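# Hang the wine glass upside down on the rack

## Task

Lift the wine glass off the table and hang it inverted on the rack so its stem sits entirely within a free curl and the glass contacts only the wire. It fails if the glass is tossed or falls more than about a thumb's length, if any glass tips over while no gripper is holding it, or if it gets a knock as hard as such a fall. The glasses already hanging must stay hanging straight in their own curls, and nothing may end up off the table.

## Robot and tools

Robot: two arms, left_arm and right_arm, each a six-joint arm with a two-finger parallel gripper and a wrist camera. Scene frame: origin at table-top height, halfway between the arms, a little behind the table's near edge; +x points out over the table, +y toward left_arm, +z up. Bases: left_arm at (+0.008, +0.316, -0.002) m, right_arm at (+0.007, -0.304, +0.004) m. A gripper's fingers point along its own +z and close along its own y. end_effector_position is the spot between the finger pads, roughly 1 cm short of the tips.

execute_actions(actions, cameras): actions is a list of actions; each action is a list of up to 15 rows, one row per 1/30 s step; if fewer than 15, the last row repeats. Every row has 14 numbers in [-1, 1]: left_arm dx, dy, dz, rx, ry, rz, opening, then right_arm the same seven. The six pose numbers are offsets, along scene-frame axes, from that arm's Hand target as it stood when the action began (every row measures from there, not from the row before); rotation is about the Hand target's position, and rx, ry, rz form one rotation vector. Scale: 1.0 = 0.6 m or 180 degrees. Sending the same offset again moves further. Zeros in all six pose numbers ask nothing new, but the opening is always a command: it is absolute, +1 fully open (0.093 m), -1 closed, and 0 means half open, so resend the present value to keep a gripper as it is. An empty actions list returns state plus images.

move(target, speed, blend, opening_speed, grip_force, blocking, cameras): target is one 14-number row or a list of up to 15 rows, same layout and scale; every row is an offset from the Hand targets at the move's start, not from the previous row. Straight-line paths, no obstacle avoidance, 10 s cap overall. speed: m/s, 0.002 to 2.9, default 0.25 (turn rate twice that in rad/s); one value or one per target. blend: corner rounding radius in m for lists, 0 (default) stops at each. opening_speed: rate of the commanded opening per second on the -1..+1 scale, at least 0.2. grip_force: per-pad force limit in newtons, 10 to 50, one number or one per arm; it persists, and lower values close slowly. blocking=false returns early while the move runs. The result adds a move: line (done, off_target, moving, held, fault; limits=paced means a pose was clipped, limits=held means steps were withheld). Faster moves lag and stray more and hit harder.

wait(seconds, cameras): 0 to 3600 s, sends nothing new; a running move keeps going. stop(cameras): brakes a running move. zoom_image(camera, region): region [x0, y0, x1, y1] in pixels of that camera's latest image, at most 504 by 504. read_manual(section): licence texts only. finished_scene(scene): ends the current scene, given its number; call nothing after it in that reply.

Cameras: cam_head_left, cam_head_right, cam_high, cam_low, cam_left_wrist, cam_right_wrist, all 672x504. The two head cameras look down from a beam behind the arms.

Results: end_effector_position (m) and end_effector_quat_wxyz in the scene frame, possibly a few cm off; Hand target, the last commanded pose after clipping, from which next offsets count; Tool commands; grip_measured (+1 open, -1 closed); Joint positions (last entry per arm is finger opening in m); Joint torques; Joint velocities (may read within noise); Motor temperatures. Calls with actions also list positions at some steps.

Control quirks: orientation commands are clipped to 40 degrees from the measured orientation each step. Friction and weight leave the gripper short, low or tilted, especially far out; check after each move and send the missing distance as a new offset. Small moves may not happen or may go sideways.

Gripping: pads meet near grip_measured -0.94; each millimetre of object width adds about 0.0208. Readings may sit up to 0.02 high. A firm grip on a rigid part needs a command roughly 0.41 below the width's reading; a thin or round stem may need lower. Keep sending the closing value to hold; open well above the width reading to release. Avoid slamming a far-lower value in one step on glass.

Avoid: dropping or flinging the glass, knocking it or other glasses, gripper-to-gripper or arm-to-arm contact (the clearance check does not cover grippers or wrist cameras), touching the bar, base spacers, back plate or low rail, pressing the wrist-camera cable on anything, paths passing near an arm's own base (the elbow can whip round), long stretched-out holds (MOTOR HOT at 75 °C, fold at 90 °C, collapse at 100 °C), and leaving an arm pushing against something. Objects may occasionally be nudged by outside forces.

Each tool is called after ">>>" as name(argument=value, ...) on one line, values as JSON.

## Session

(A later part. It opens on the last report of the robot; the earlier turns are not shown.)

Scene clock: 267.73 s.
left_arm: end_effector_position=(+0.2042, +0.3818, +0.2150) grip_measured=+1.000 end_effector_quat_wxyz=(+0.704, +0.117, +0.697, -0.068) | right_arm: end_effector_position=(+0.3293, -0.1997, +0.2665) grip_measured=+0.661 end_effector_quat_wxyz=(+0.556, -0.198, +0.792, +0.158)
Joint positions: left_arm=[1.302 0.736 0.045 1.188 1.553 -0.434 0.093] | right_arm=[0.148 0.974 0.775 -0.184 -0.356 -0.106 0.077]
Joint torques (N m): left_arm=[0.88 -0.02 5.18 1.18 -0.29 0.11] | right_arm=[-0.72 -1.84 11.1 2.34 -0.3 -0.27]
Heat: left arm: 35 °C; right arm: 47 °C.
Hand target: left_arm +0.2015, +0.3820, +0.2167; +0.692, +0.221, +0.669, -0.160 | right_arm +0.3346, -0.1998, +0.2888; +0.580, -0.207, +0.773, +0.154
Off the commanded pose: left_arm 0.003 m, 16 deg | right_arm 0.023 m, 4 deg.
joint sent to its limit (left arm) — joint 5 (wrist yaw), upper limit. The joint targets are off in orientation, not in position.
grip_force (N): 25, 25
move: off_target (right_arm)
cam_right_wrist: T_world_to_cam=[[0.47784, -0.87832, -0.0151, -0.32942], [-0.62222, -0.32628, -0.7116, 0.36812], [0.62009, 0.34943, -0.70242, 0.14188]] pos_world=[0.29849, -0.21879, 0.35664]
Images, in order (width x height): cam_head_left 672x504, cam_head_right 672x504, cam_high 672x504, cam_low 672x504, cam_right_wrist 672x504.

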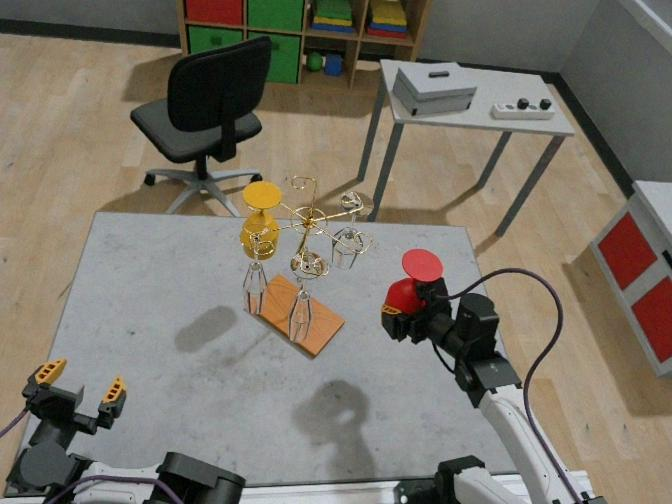

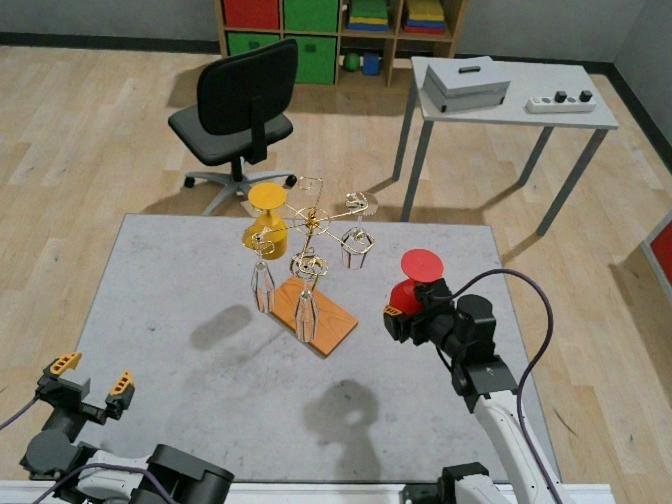

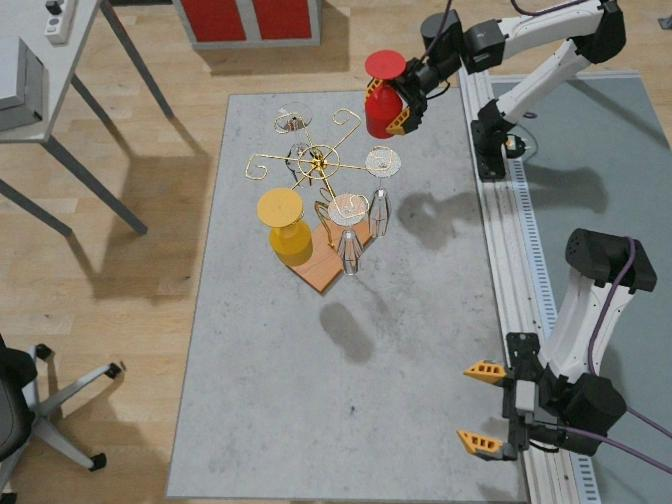

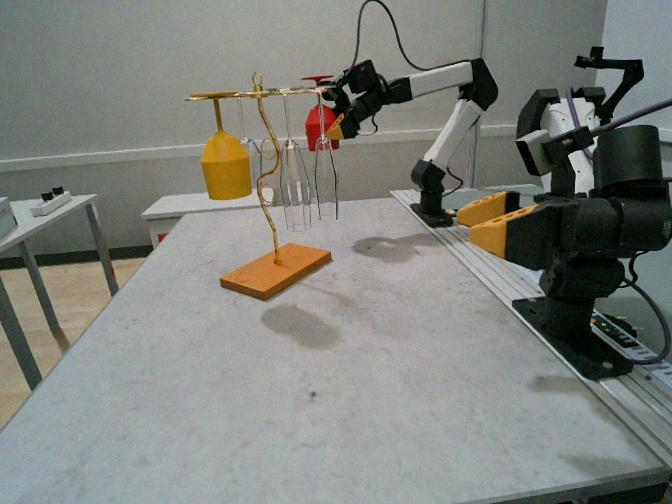

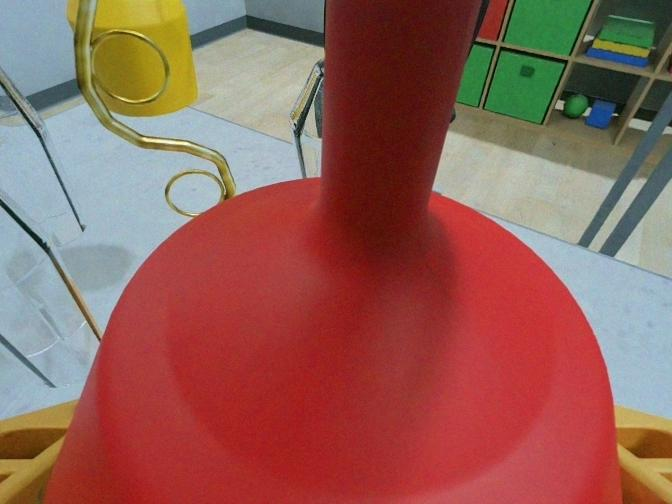

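>>> move(target=[0,0,0,0,0,0,1,0.074,0.035,0.024,0,0.0833,0,0.2], speed=0.15, cameras=["cam_high","cam_low","cam_head_right","cam_head_left"])

>>> zoom_image(camera="cam_high", region=[260, 40, 420, 200])

>>> zoom_image(camera="cam_head_right", region=[290, 180, 450, 340])

>>> zoom_image(camera="cam_low", region=[180, 60, 400, 240])

Scene clock: 288.63 s.
left_arm: end_effector_position=(+0.2042, +0.3818, +0.2150) grip_measured=+1.000 end_effector_quat_wxyz=(+0.704, +0.117, +0.697, -0.068) | right_arm: end_effector_position=(+0.3723, -0.1825, +0.2862) grip_measured=+0.661 end_effector_quat_wxyz=(+0.455, -0.185, +0.853, +0.178)
Joint positions: left_arm=[1.302 0.736 0.045 1.188 1.553 -0.434 0.093] | right_arm=[0.181 1.29 1.211 -0.531 -0.347 -0.069 0.077]
Joint torques (N m): left_arm=[0.88 -0.01 5.16 1.17 -0.29 0.12] | right_arm=[0.99 -3.54 10.71 2.17 -0.16 0.05]
Heat: left arm: 36 °C; right arm: 44 °C.
Hand target: left_arm +0.2015, +0.3820, +0.2167; +0.692, +0.221, +0.669, -0.160 | right_arm +0.3790, -0.1788, +0.3030; +0.474, -0.185, +0.842, +0.180
Off the commanded pose: left_arm 0.003 m, 16 deg | right_arm 0.019 m, 3 deg.
joint sent to its limit (left arm) — joint 5 (wrist yaw), upper limit. The joint targets are off in orientation, not in position.
grip_force (N): 25, 25
move: off_target (right_arm)
Images, in order (width x height): cam_head_left 672x504, cam_head_right 672x504, cam_high 672x504, cam_low 672x504.

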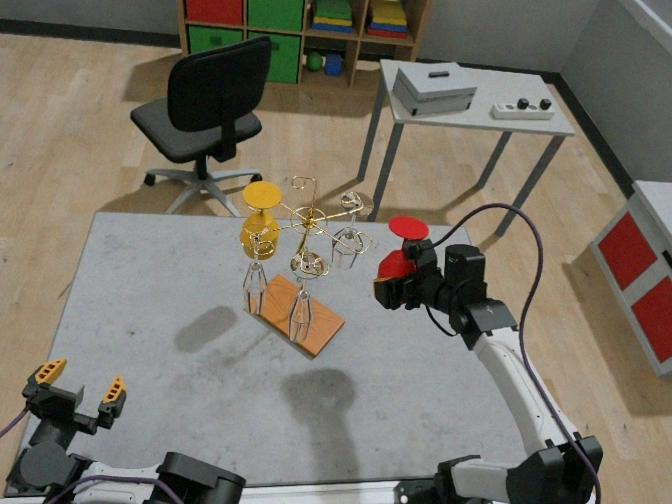

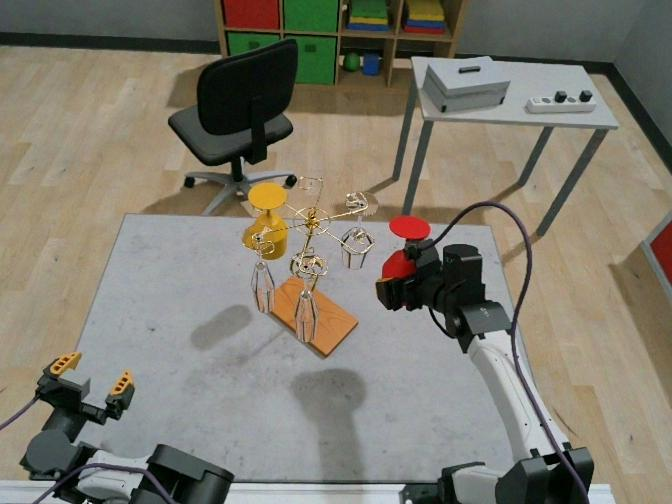

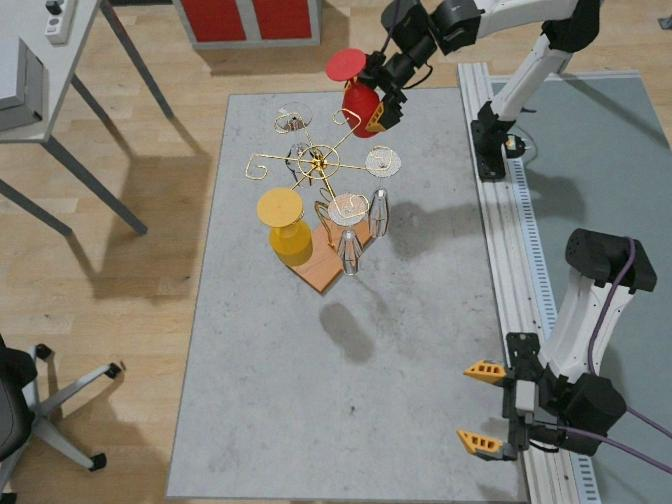

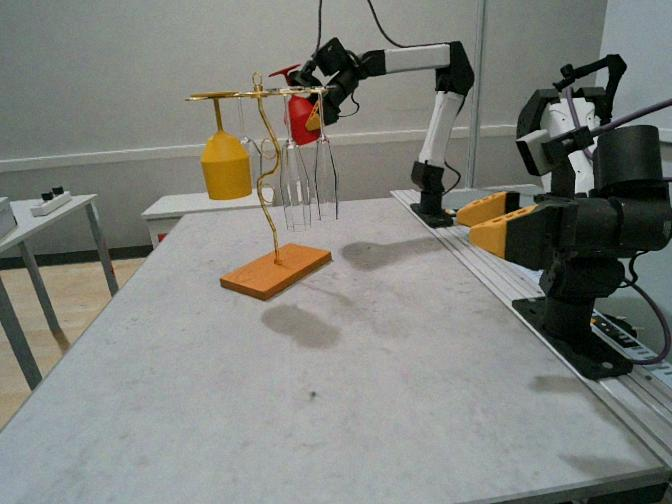

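Scaled by 3.150 from the camera's image (finer frame: 960x720).

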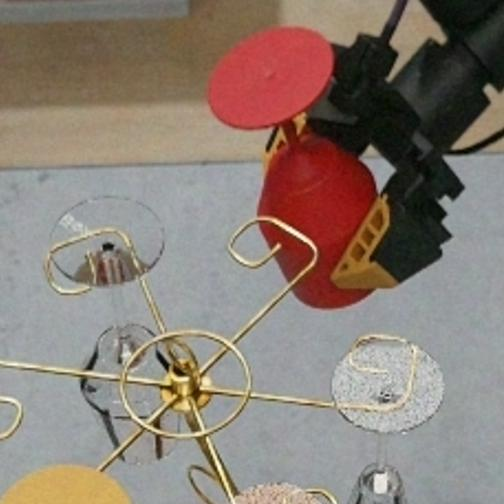

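Scaled by 3.150 from the camera's image (finer frame: 960x720).

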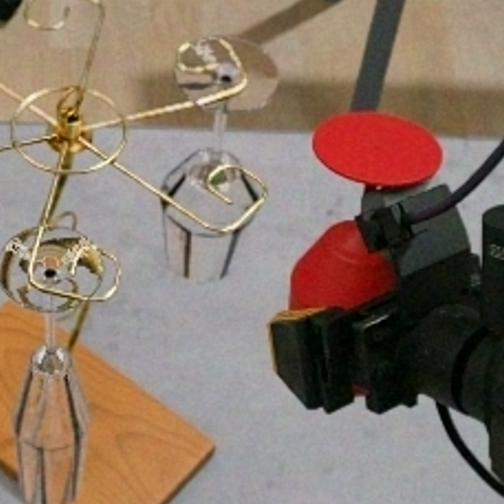

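Scaled by 2.291 from the camera's image (finer frame: 960x720).

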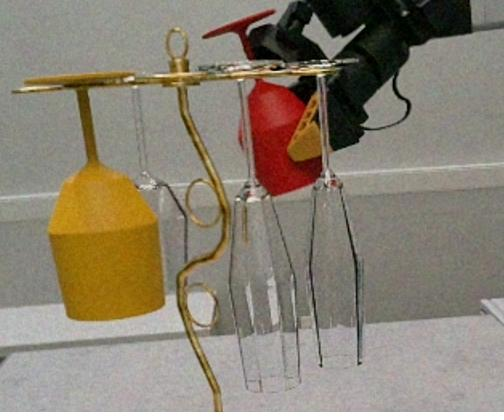

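>>> move(target=[[0,0,0,0,0,0,1,0.072,0.042,-0.017,0,0,0,0.2],[0,0,0,0,0,0,1,0.088,0.122,-0.017,0,0,0,0.2]], speed=0.1, blend=[0.01,0], cameras=["cam_high","cam_low","cam_head_right","cam_head_left"])

>>> zoom_image(camera="cam_high", region=[260, 50, 400, 190])

>>> zoom_image(camera="cam_head_right", region=[290, 180, 430, 320])

>>> zoom_image(camera="cam_low", region=[180, 60, 400, 240])

Scene clock: 300.80 s.
left_arm: end_effector_position=(+0.2042, +0.3818, +0.2150) grip_measured=+1.000 end_effector_quat_wxyz=(+0.704, +0.117, +0.697, -0.068) | right_arm: end_effector_position=(+0.4231, -0.1118, +0.2807) grip_measured=+0.661 end_effector_quat_wxyz=(+0.456, -0.187, +0.852, +0.176)
Joint positions: left_arm=[1.302 0.736 0.045 1.188 1.553 -0.434 0.093] | right_arm=[0.37 1.536 1.381 -0.424 -0.187 0.035 0.077]
Joint torques (N m): left_arm=[0.88 -0.01 5.14 1.18 -0.29 0.12] | right_arm=[0.9 -5.15 10.17 2.33 -0.08 0.01]
Heat: left arm: 36 °C; right arm: 46 °C.
Hand target: left_arm +0.2015, +0.3820, +0.2167; +0.692, +0.221, +0.669, -0.160 | right_arm +0.4317, -0.1056, +0.2928; +0.474, -0.185, +0.842, +0.180
Off the commanded pose: left_arm 0.003 m, 16 deg | right_arm 0.016 m, 2 deg.
joint sent to its limit (left arm) — joint 5 (wrist yaw), upper limit. The joint targets are off in orientation, not in position.
grip_force (N): 25, 25
move: off_target (right_arm)
Images, in order (width x height): cam_head_left 672x504, cam_head_right 672x504, cam_high 672x504, cam_low 672x504.

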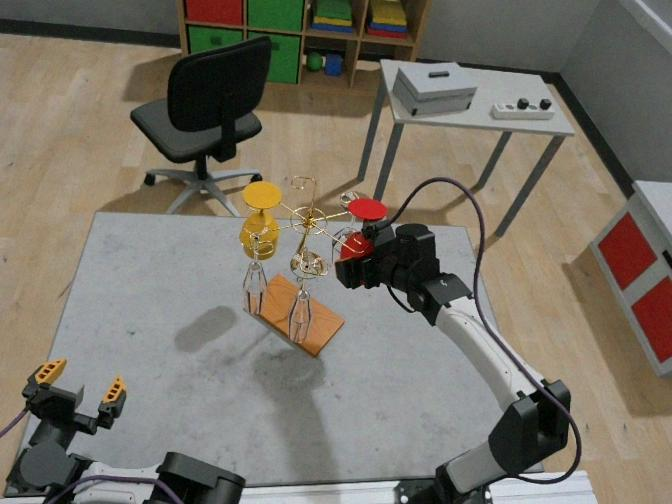

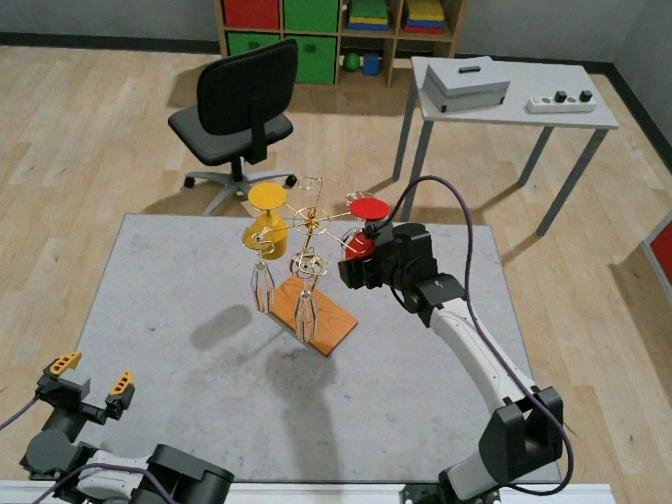

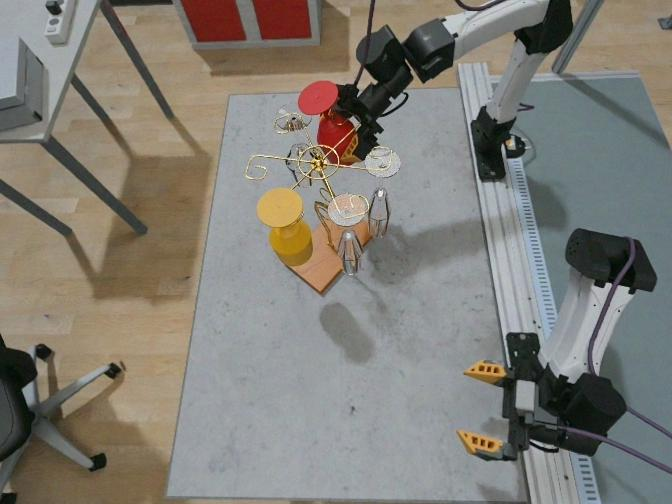

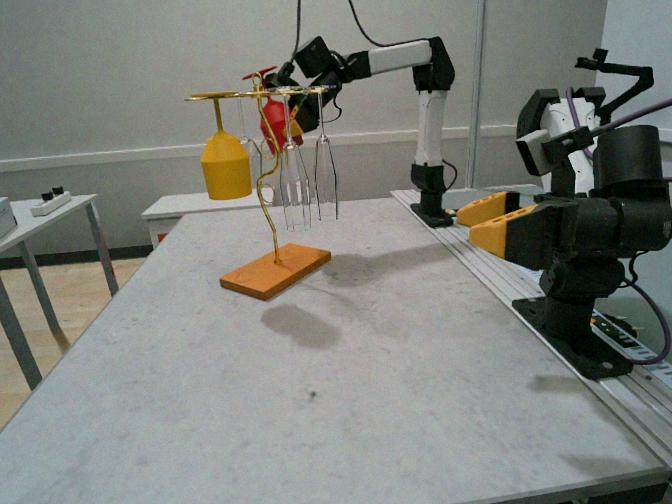

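Scaled by 3.600 from the camera's image (finer frame: 960x720).

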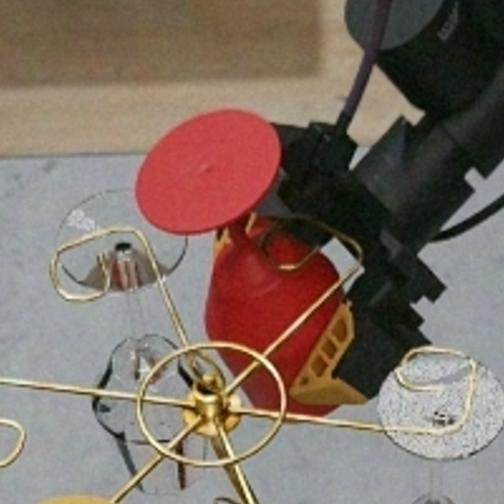

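Scaled by 3.600 from the camera's image (finer frame: 960x720).

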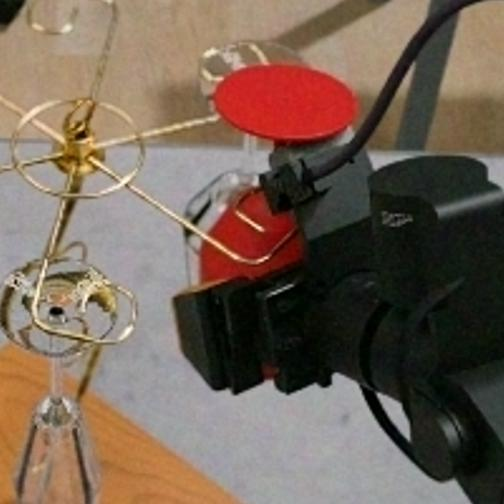

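Scaled by 2.291 from the camera's image (finer frame: 960x720).

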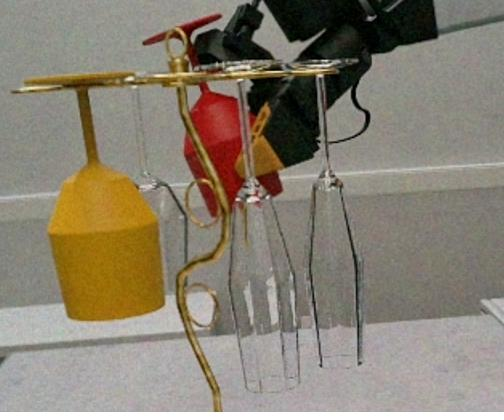

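>>> move(target=[[0,0,0,0,0,0,1,-0.016,-0.081,0,0,0,0,0.2],[0,0,0,0,0,0,1,-0.088,-0.13,0.017,0,0,0,0.2],[0,0,0,0,0,0,1,-0.12,-0.19,0.0,0,-0.0833,0,0.2],[0,0,0,0,0,0,1,-0.12,-0.19,-0.36,0,-0.0833,0,0.2]], speed=0.15, blend=[0.01,0.02,0.03,0], cameras=["cam_head_right","cam_low","cam_high"])

>>> zoom_image(camera="cam_low", region=[290, 130, 430, 270])

Scene clock: 326.43 s.
left_arm: end_effector_position=(+0.2042, +0.3818, +0.2150) grip_measured=+1.000 end_effector_quat_wxyz=(+0.704, +0.117, +0.697, -0.068) | right_arm: end_effector_position=(+0.3572, -0.2185, +0.0703) grip_measured=+0.661 end_effector_quat_wxyz=(+0.566, -0.211, +0.783, +0.152)
Joint positions: left_arm=[1.302 0.736 0.045 1.188 1.553 -0.434 0.093] | right_arm=[0.034 1.682 0.262 1.039 -0.468 -0.177 0.077]
Joint torques (N m): left_arm=[0.88 -0.01 5.14 1.18 -0.3 0.12] | right_arm=[-0.62 -3.96 3.96 2.58 -0.28 0.08]
Motor temperatures (°C): left_arm=[27 30 36 34 28 28 26] | right_arm=[28 39 37 48 25 28 26]
Heat: left arm: 36 °C; right arm: 48 °C.
Hand target: left_arm +0.2015, +0.3820, +0.2167; +0.692, +0.221, +0.669, -0.160 | right_arm +0.3598, -0.2196, +0.0768; +0.580, -0.207, +0.773, +0.154
Off the commanded pose: left_arm 0.003 m, 16 deg | right_arm 0.007 m, 2 deg.
joint sent to its limit (left arm) — joint 5 (wrist yaw), upper limit. The joint targets are off in orientation, not in position.
grip_force (N): 25, 25
move: done
Images, in order (width x height): cam_head_right 672x504, cam_high 672x504, cam_low 672x504.

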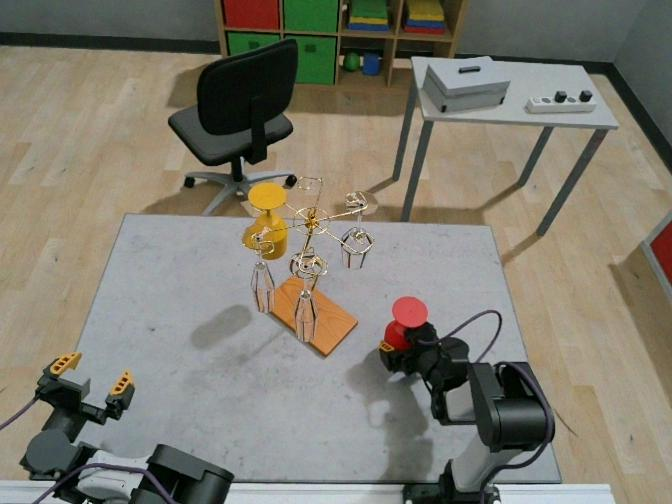

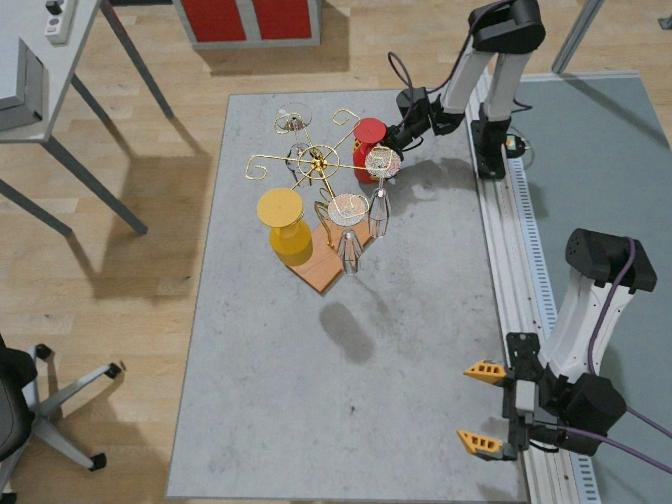

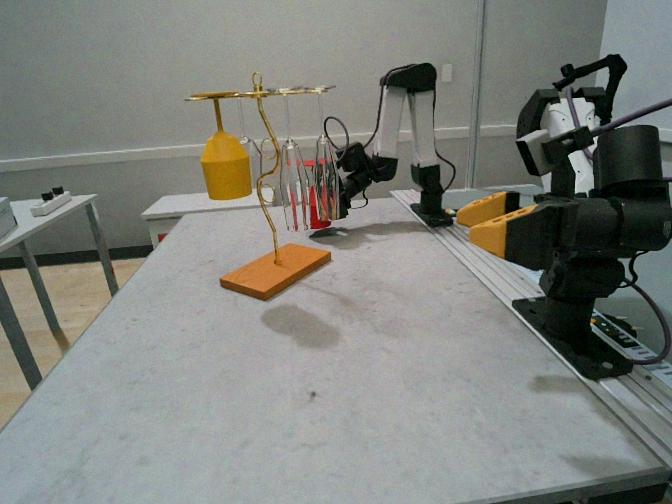

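Scaled by 3.600 from the camera's image (finer frame: 960x720).

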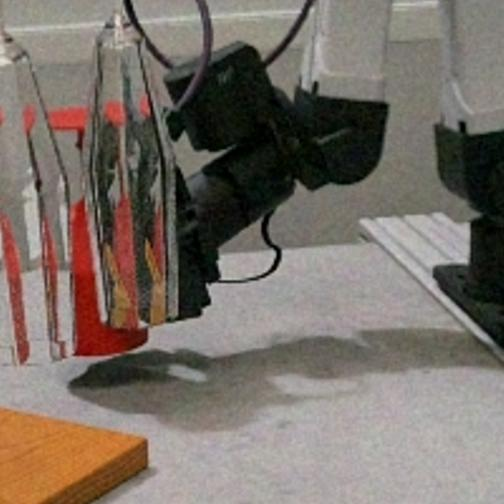

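>>> move(target=[[0,0,0,0,0,0,1,0,0,-0.042,0,0,0,0.2],[0,0,0,0,0,0,1,0,0,-0.064,0,0,0,0.2]], speed=0.05, cameras=["cam_head_right","cam_low","cam_right_wrist"])

>>> zoom_image(camera="cam_low", region=[290, 130, 430, 270])

>>> zoom_image(camera="cam_head_right", region=[340, 260, 480, 400])

Scene clock: 340.53 s.
left_arm: end_effector_position=(+0.2042, +0.3818, +0.2150) grip_measured=+1.000 end_effector_quat_wxyz=(+0.704, +0.117, +0.697, -0.068) | right_arm: end_effector_position=(+0.3588, -0.2156, +0.0397) grip_measured=+0.661 end_effector_quat_wxyz=(+0.576, -0.213, +0.773, +0.159)
Joint positions: left_arm=[1.302 0.736 0.045 1.188 1.553 -0.434 0.093] | right_arm=[0.034 1.971 0.25 1.369 -0.485 -0.165 0.077]
Joint torques (N m): left_arm=[0.87 0.01 5.18 1.18 -0.28 0.12] | right_arm=[-0.68 -3.78 2.25 2.42 -0.12 -0.07]
Heat: left arm: 36 °C; right arm: 49 °C.
Hand target: left_arm +0.2015, +0.3820, +0.2167; +0.692, +0.221, +0.669, -0.160 | right_arm +0.3599, -0.2196, +0.0385; +0.580, -0.207, +0.773, +0.154
Off the commanded pose: left_arm 0.003 m, 16 deg | right_arm 0.004 m, 1 deg.
joint sent to its limit (left arm) — joint 5 (wrist yaw), upper limit. The joint targets are off in orientation, not in position.
grip_force (N): 25, 25
move: done
cam_right_wrist: T_world_to_cam=[[0.50044, -0.86568, 0.01227, -0.36732], [-0.57317, -0.3419, -0.7447, 0.20032], [0.64888, 0.36564, -0.66728, -0.03843]] pos_world=[0.32357, -0.23544, 0.12804]

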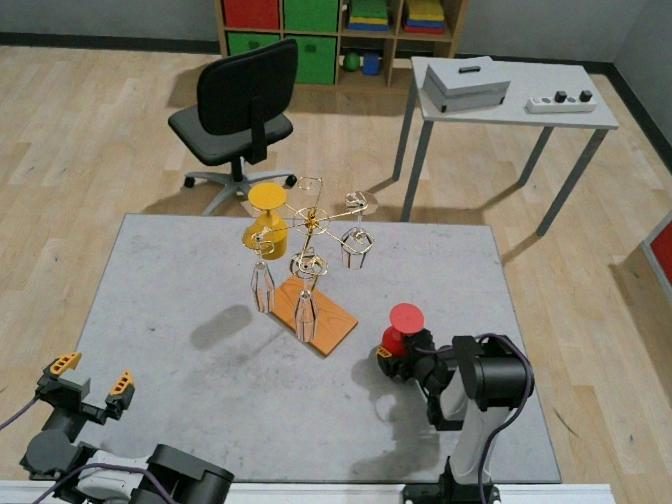

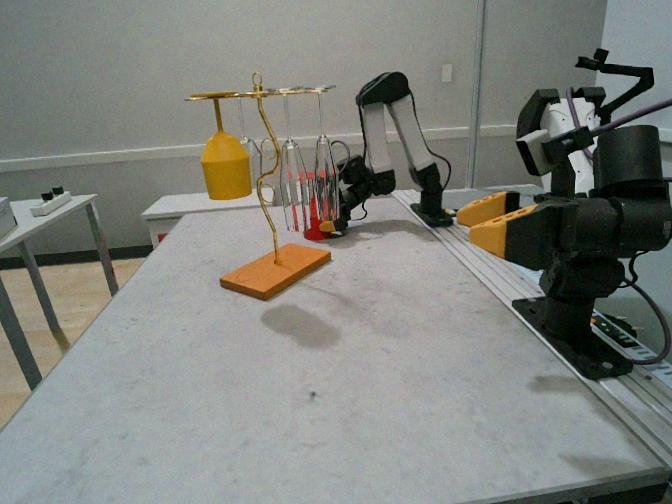

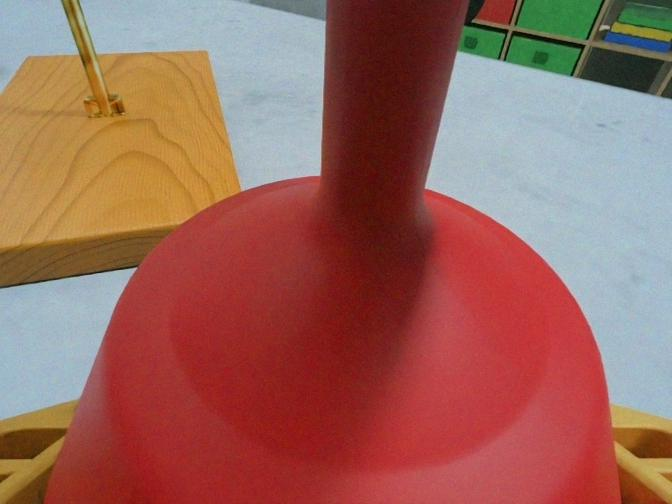

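Scaled by 3.600 from the camera's image (finer frame: 960x720).

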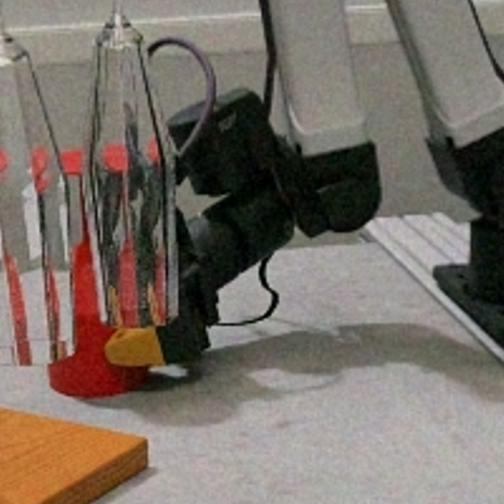

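Scaled by 3.600 from the camera's image (finer frame: 960x720).

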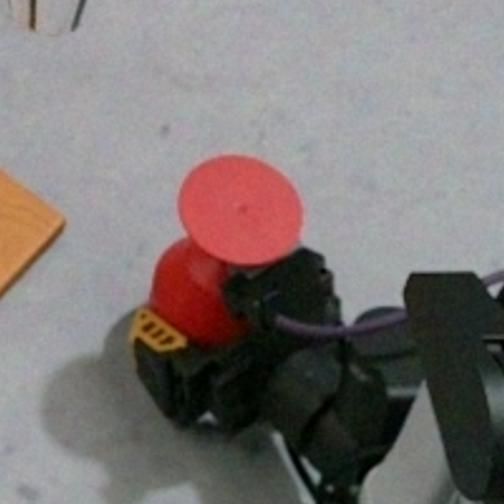

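>>> move(target=[0,0,0,0,0,0,1,0,0,-0.016,0,0,0,0.2], speed=0.03, cameras=["cam_head_right"])

Scene clock: 343.40 s.
left_arm: end_effector_position=(+0.2042, +0.3818, +0.2150) grip_measured=+1.000 end_effector_quat_wxyz=(+0.704, +0.117, +0.697, -0.068) | right_arm: end_effector_position=(+0.3595, -0.2141, +0.0396) grip_measured=+0.661 end_effector_quat_wxyz=(+0.587, -0.214, +0.763, +0.166)
Joint positions: left_arm=[1.302 0.736 0.045 1.188 1.553 -0.434 0.093] | right_arm=[0.031 2.033 0.25 1.465 -0.502 -0.152 0.077]
Joint torques (N m): left_arm=[0.87 -0.01 5.2 1.18 -0.29 0.13] | right_arm=[-0.36 -2.81 2.1 2.18 0.06 -0.21]
Heat: left arm: 36 °C; right arm: 49 °C.
Hand target: left_arm +0.2015, +0.3820, +0.2167; +0.692, +0.221, +0.669, -0.160 | right_arm +0.3598, -0.2195, +0.0289; +0.580, -0.207, +0.773, +0.154
Off the commanded pose: left_arm 0.003 m, 16 deg | right_arm 0.012 m, 2 deg.
joint sent to its limit (left arm) — joint 5 (wrist yaw), upper limit. The joint targets are off in orientation, not in position.
grip_force (N): 25, 25
move: off_target (right_arm)

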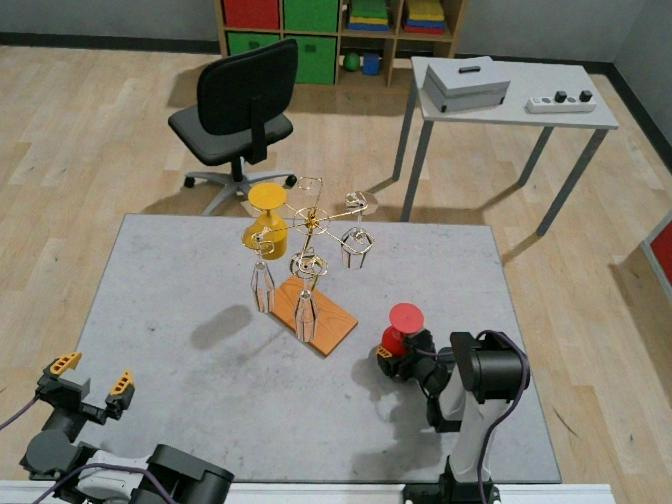

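>>> move(target=[[0,0,0,0,0,0,1,0,0,0.015,0,0,0,0.2],[0,0,0,0,0,0,1,0,0,0.015,0,0,0,1],[0,0,0,0,0,0,1,-0.122,-0.075,0.025,0,0,0,1],[0,0,0,0,0,0,1,-0.122,-0.08,0.43,0,0,0,1],[0,0,0,0,0,0,1,0,-0.02,0.45,0.3586,0.3559,0.13,1],[0,0,0,0,0,0,1,0,0,0.43,0.0745,-0.0555,0.2546,1]], speed=[0.05,0.1,0.1,0.2,0.25,0.25], opening_speed=0.5, cameras=["cam_head_right","cam_low","cam_high","cam_right_wrist"])

>>> zoom_image(camera="cam_head_right", region=[340, 220, 500, 380])

>>> zoom_image(camera="cam_high", region=[310, 80, 450, 220])

Scene clock: 366.80 s.
left_arm: end_effector_position=(+0.2042, +0.3818, +0.2150) grip_measured=+1.000 end_effector_quat_wxyz=(+0.704, +0.117, +0.697, -0.068) | right_arm: end_effector_position=(+0.3479, -0.2377, +0.2897) grip_measured=+1.000 end_effector_quat_wxyz=(+0.148, +0.073, +0.739, +0.653)
Joint positions: left_arm=[1.302 0.736 0.045 1.188 1.553 -0.434 0.093] | right_arm=[-0.293 1.656 1.396 -1.14 -1.452 0.063 0.093]
Joint torques (N m): left_arm=[0.87 -0.02 5.16 1.18 -0.29 0.12] | right_arm=[1.02 -5.41 9.06 0.61 -0.85 -0.38]
Heat: left arm: 36 °C; right arm: 47 °C.
Hand target: left_arm +0.2015, +0.3820, +0.2167; +0.692, +0.221, +0.669, -0.160 | right_arm +0.3513, -0.2358, +0.2975; +0.154, +0.051, +0.736, +0.657 (not the last commanded pose)
Off the commanded pose: left_arm 0.003 m, 16 deg | right_arm 0.022 m, 83 deg.
joint sent to its limit (left arm) — joint 5 (wrist yaw), upper limit. The joint targets are off in orientation, not in position.
grip_force (N): 25, 25
move: off_target (right_arm; path cut at 10 s); path passed 4 of 6 targets
cam_right_wrist: T_world_to_cam=[[0.08727, -0.15676, -0.98377, 0.2167], [-0.98927, -0.12976, -0.06708, 0.3716], [-0.11714, 0.97908, -0.16641, 0.41079]] pos_world=[0.39682, -0.32001, 0.30646]
Images, in order (width x height): cam_head_right 672x504, cam_high 672x504, cam_low 672x504, cam_right_wrist 672x504.

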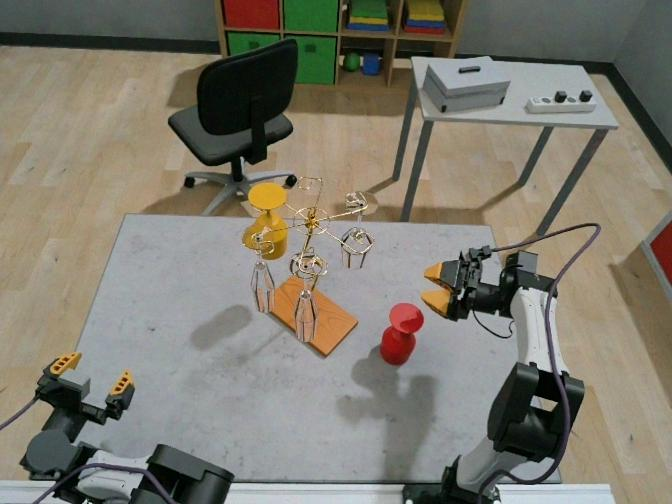

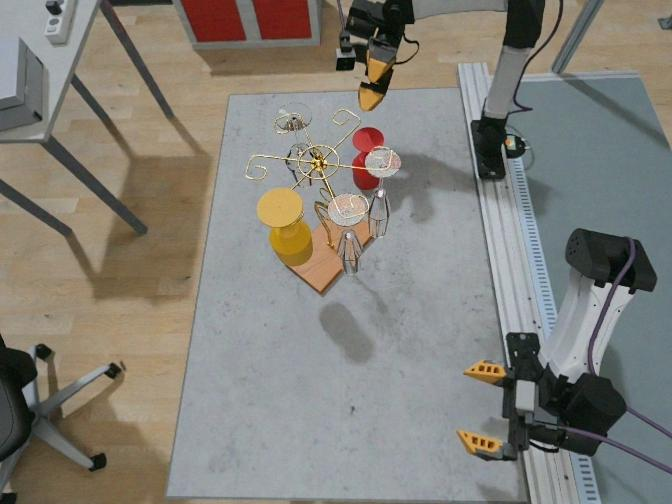

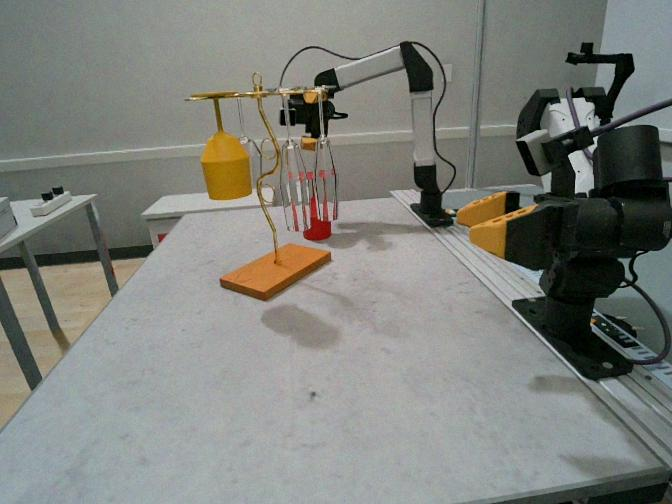

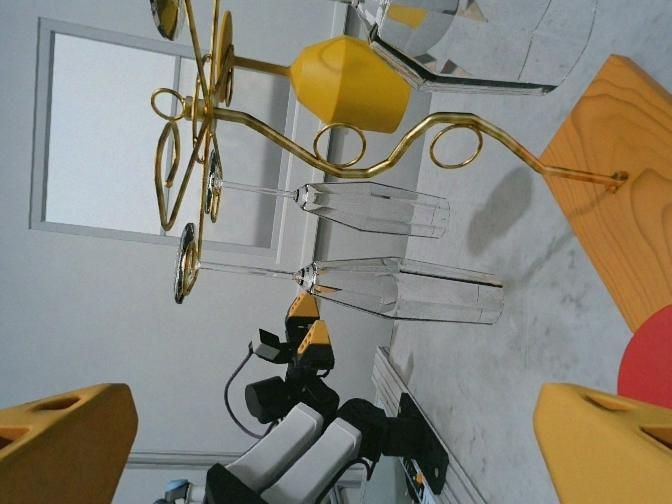

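Scaled by 3.150 from the camera's image (finer frame: 960x720).

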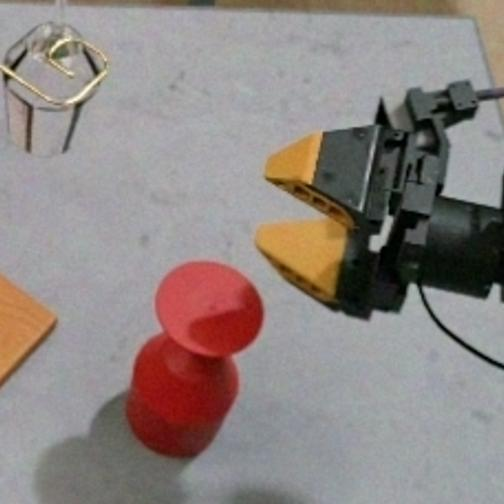

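Scaled by 3.600 from the camera's image (finer frame: 960x720).

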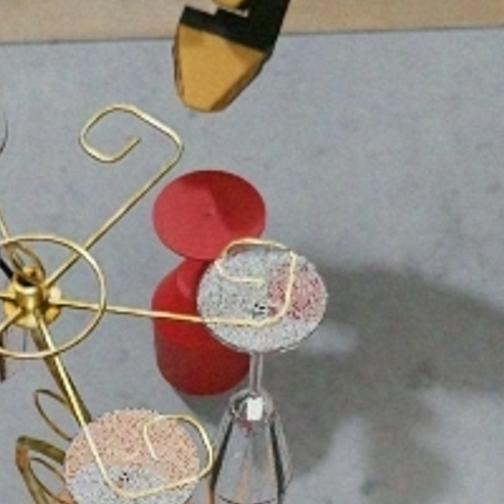

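>>> move(target=[0,0,0,0,0,0,1,0.005,0.015,-0.01,-0.121,-0.485,0,1], cameras=["cam_head_right","cam_head_left","cam_high"])

>>> zoom_image(camera="cam_head_right", region=[340, 220, 500, 380])

>>> zoom_image(camera="cam_high", region=[310, 60, 450, 200])

Scene clock: 375.07 s.
left_arm: end_effector_position=(+0.2042, +0.3818, +0.2150) grip_measured=+1.000 end_effector_quat_wxyz=(+0.704, +0.117, +0.697, -0.068) | right_arm: end_effector_position=(+0.3605, -0.2315, +0.2801) grip_measured=+1.000 end_effector_quat_wxyz=(+0.588, -0.448, +0.554, +0.383)
Joint positions: left_arm=[1.302 0.736 0.045 1.188 1.553 -0.434 0.093] | right_arm=[-0.267 1.545 1.058 -0.121 -1.523 -0.695 0.093]
Joint torques (N m): left_arm=[0.88 0.01 5.18 1.18 -0.29 0.12] | right_arm=[1.01 -8.24 6.27 1.66 -0.61 -0.03]
Heat: left arm: 36 °C; right arm: 45 °C.
Hand target: left_arm +0.2015, +0.3820, +0.2167; +0.692, +0.221, +0.669, -0.160 | right_arm +0.3543, -0.2267, +0.2914; +0.623, -0.441, +0.528, +0.374
Off the commanded pose: left_arm 0.003 m, 16 deg | right_arm 0.014 m, 5 deg.
joint sent to its limit (left arm) — joint 5 (wrist yaw), upper limit. The joint targets are off in orientation, not in position.
grip_force (N): 25, 25
move: off_target (right_arm)
Images, in order (width x height): cam_head_left 672x504, cam_head_right 672x504, cam_high 672x504.

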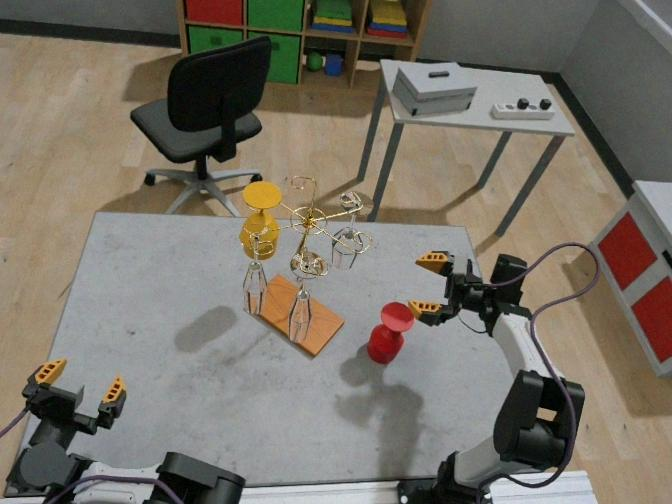

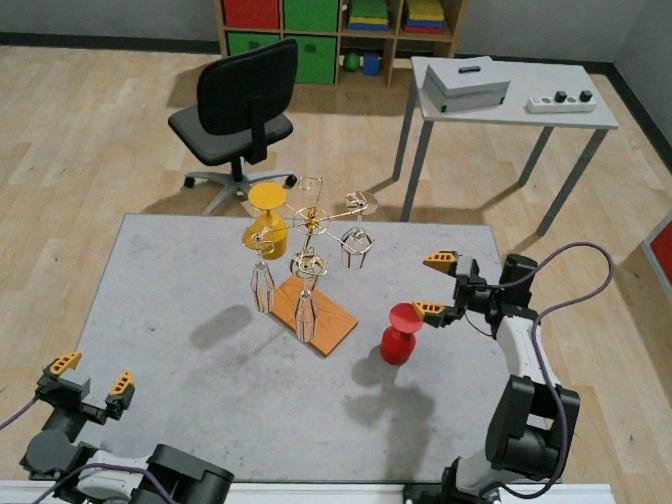

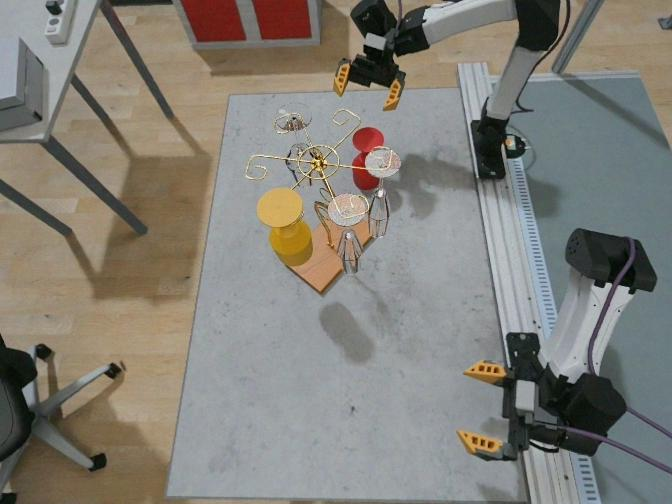

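Scaled by 3.150 from the camera's image (finer frame: 960x720).

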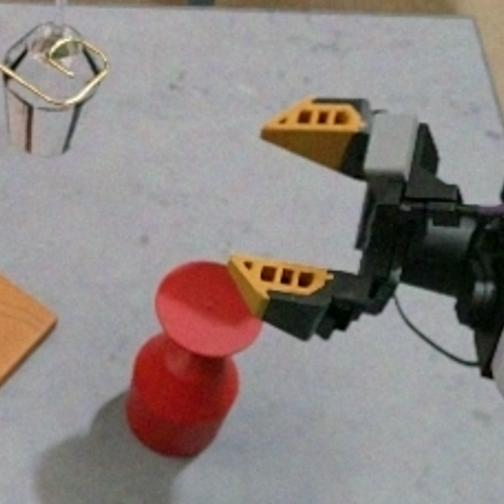

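Scaled by 3.600 from the camera's image (finer frame: 960x720).

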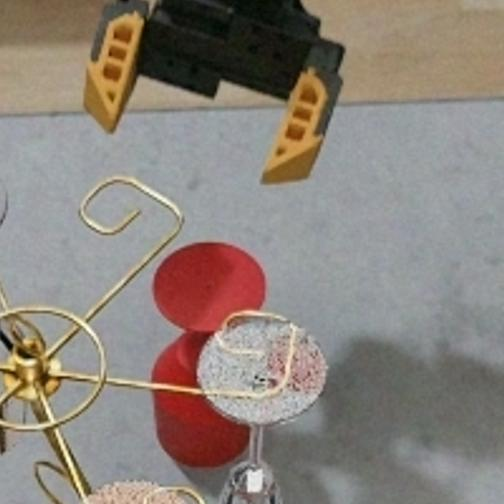

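>>> move(target=[0,0,0,0,0,0,1,-0.006,0.022,-0.12,0.01,0.031,0,1], cameras=["cam_head_right","cam_head_left","cam_high"])

>>> zoom_image(camera="cam_head_right", region=[340, 240, 480, 380])

>>> zoom_image(camera="cam_high", region=[310, 60, 450, 200])

Scene clock: 384.03 s.
left_arm: end_effector_position=(+0.2042, +0.3818, +0.2150) grip_measured=+1.000 end_effector_quat_wxyz=(+0.704, +0.117, +0.697, -0.068) | right_arm: end_effector_position=(+0.3498, -0.2165, +0.2200) grip_measured=+1.000 end_effector_quat_wxyz=(+0.567, -0.439, +0.565, +0.408)
Joint positions: left_arm=[1.302 0.736 0.045 1.188 1.553 -0.434 0.093] | right_arm=[-0.232 1.592 0.862 0.095 -1.51 -0.655 0.093]
Joint torques (N m): left_arm=[0.87 -0.03 5.16 1.18 -0.29 0.12] | right_arm=[0.98 -5.57 5.83 1.64 -0.42 -0.04]
Heat: left arm: 37 °C; right arm: 45 °C.
Hand target: left_arm +0.2015, +0.3820, +0.2167; +0.692, +0.221, +0.669, -0.160 | right_arm +0.3507, -0.2136, +0.2194; +0.603, -0.412, +0.552, +0.403
Off the commanded pose: left_arm 0.003 m, 16 deg | right_arm 0.003 m, 5 deg.
joint sent to its limit (left arm) — joint 5 (wrist yaw), upper limit. The joint targets are off in orientation, not in position.
grip_force (N): 25, 25
move: off_target (right_arm)
Images, in order (width x height): cam_head_left 672x504, cam_head_right 672x504, cam_high 672x504.

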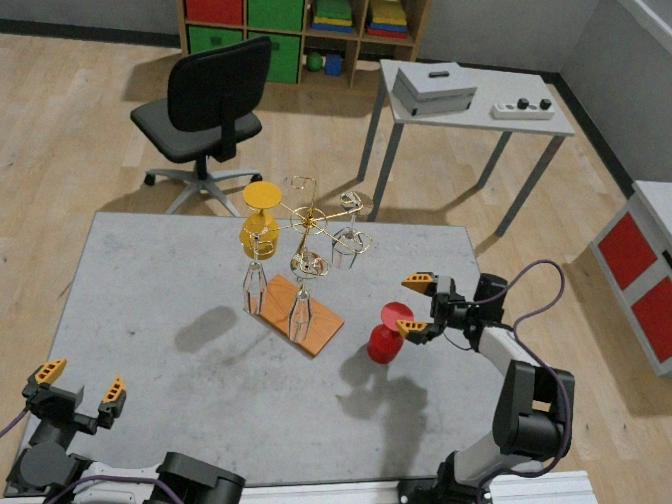

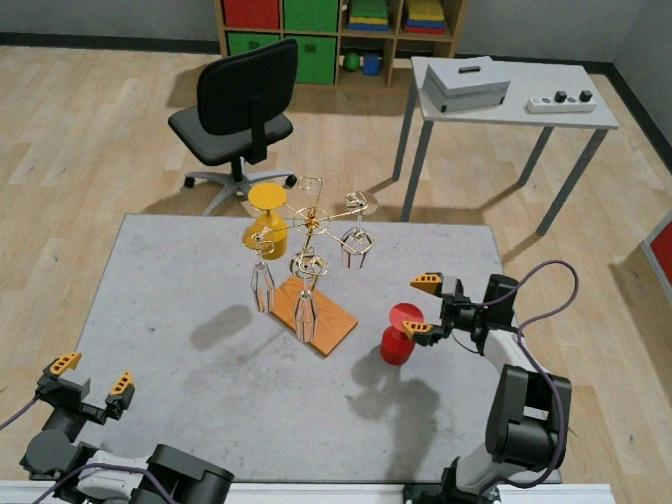

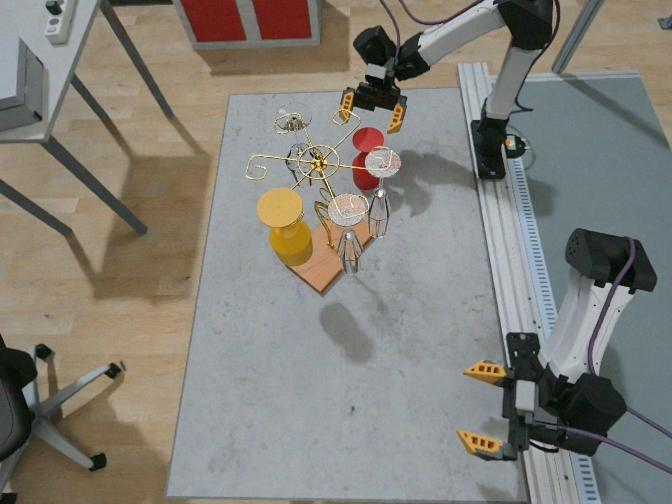

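Scaled by 3.600 from the camera's image (finer frame: 960x720).

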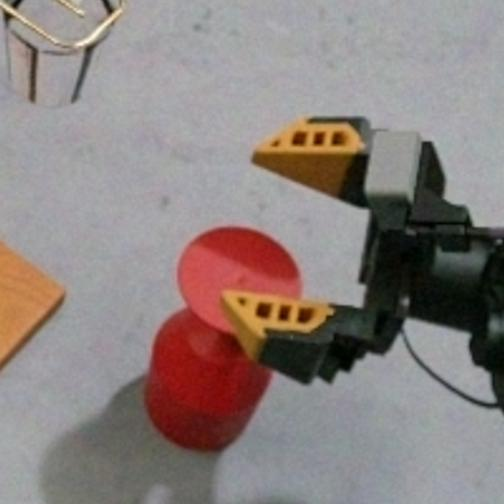

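Scaled by 3.600 from the camera's image (finer frame: 960x720).

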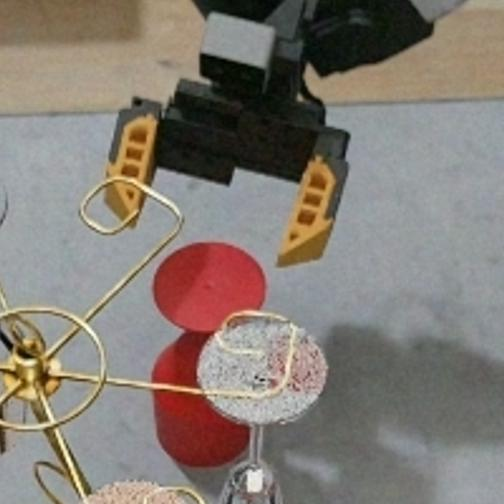

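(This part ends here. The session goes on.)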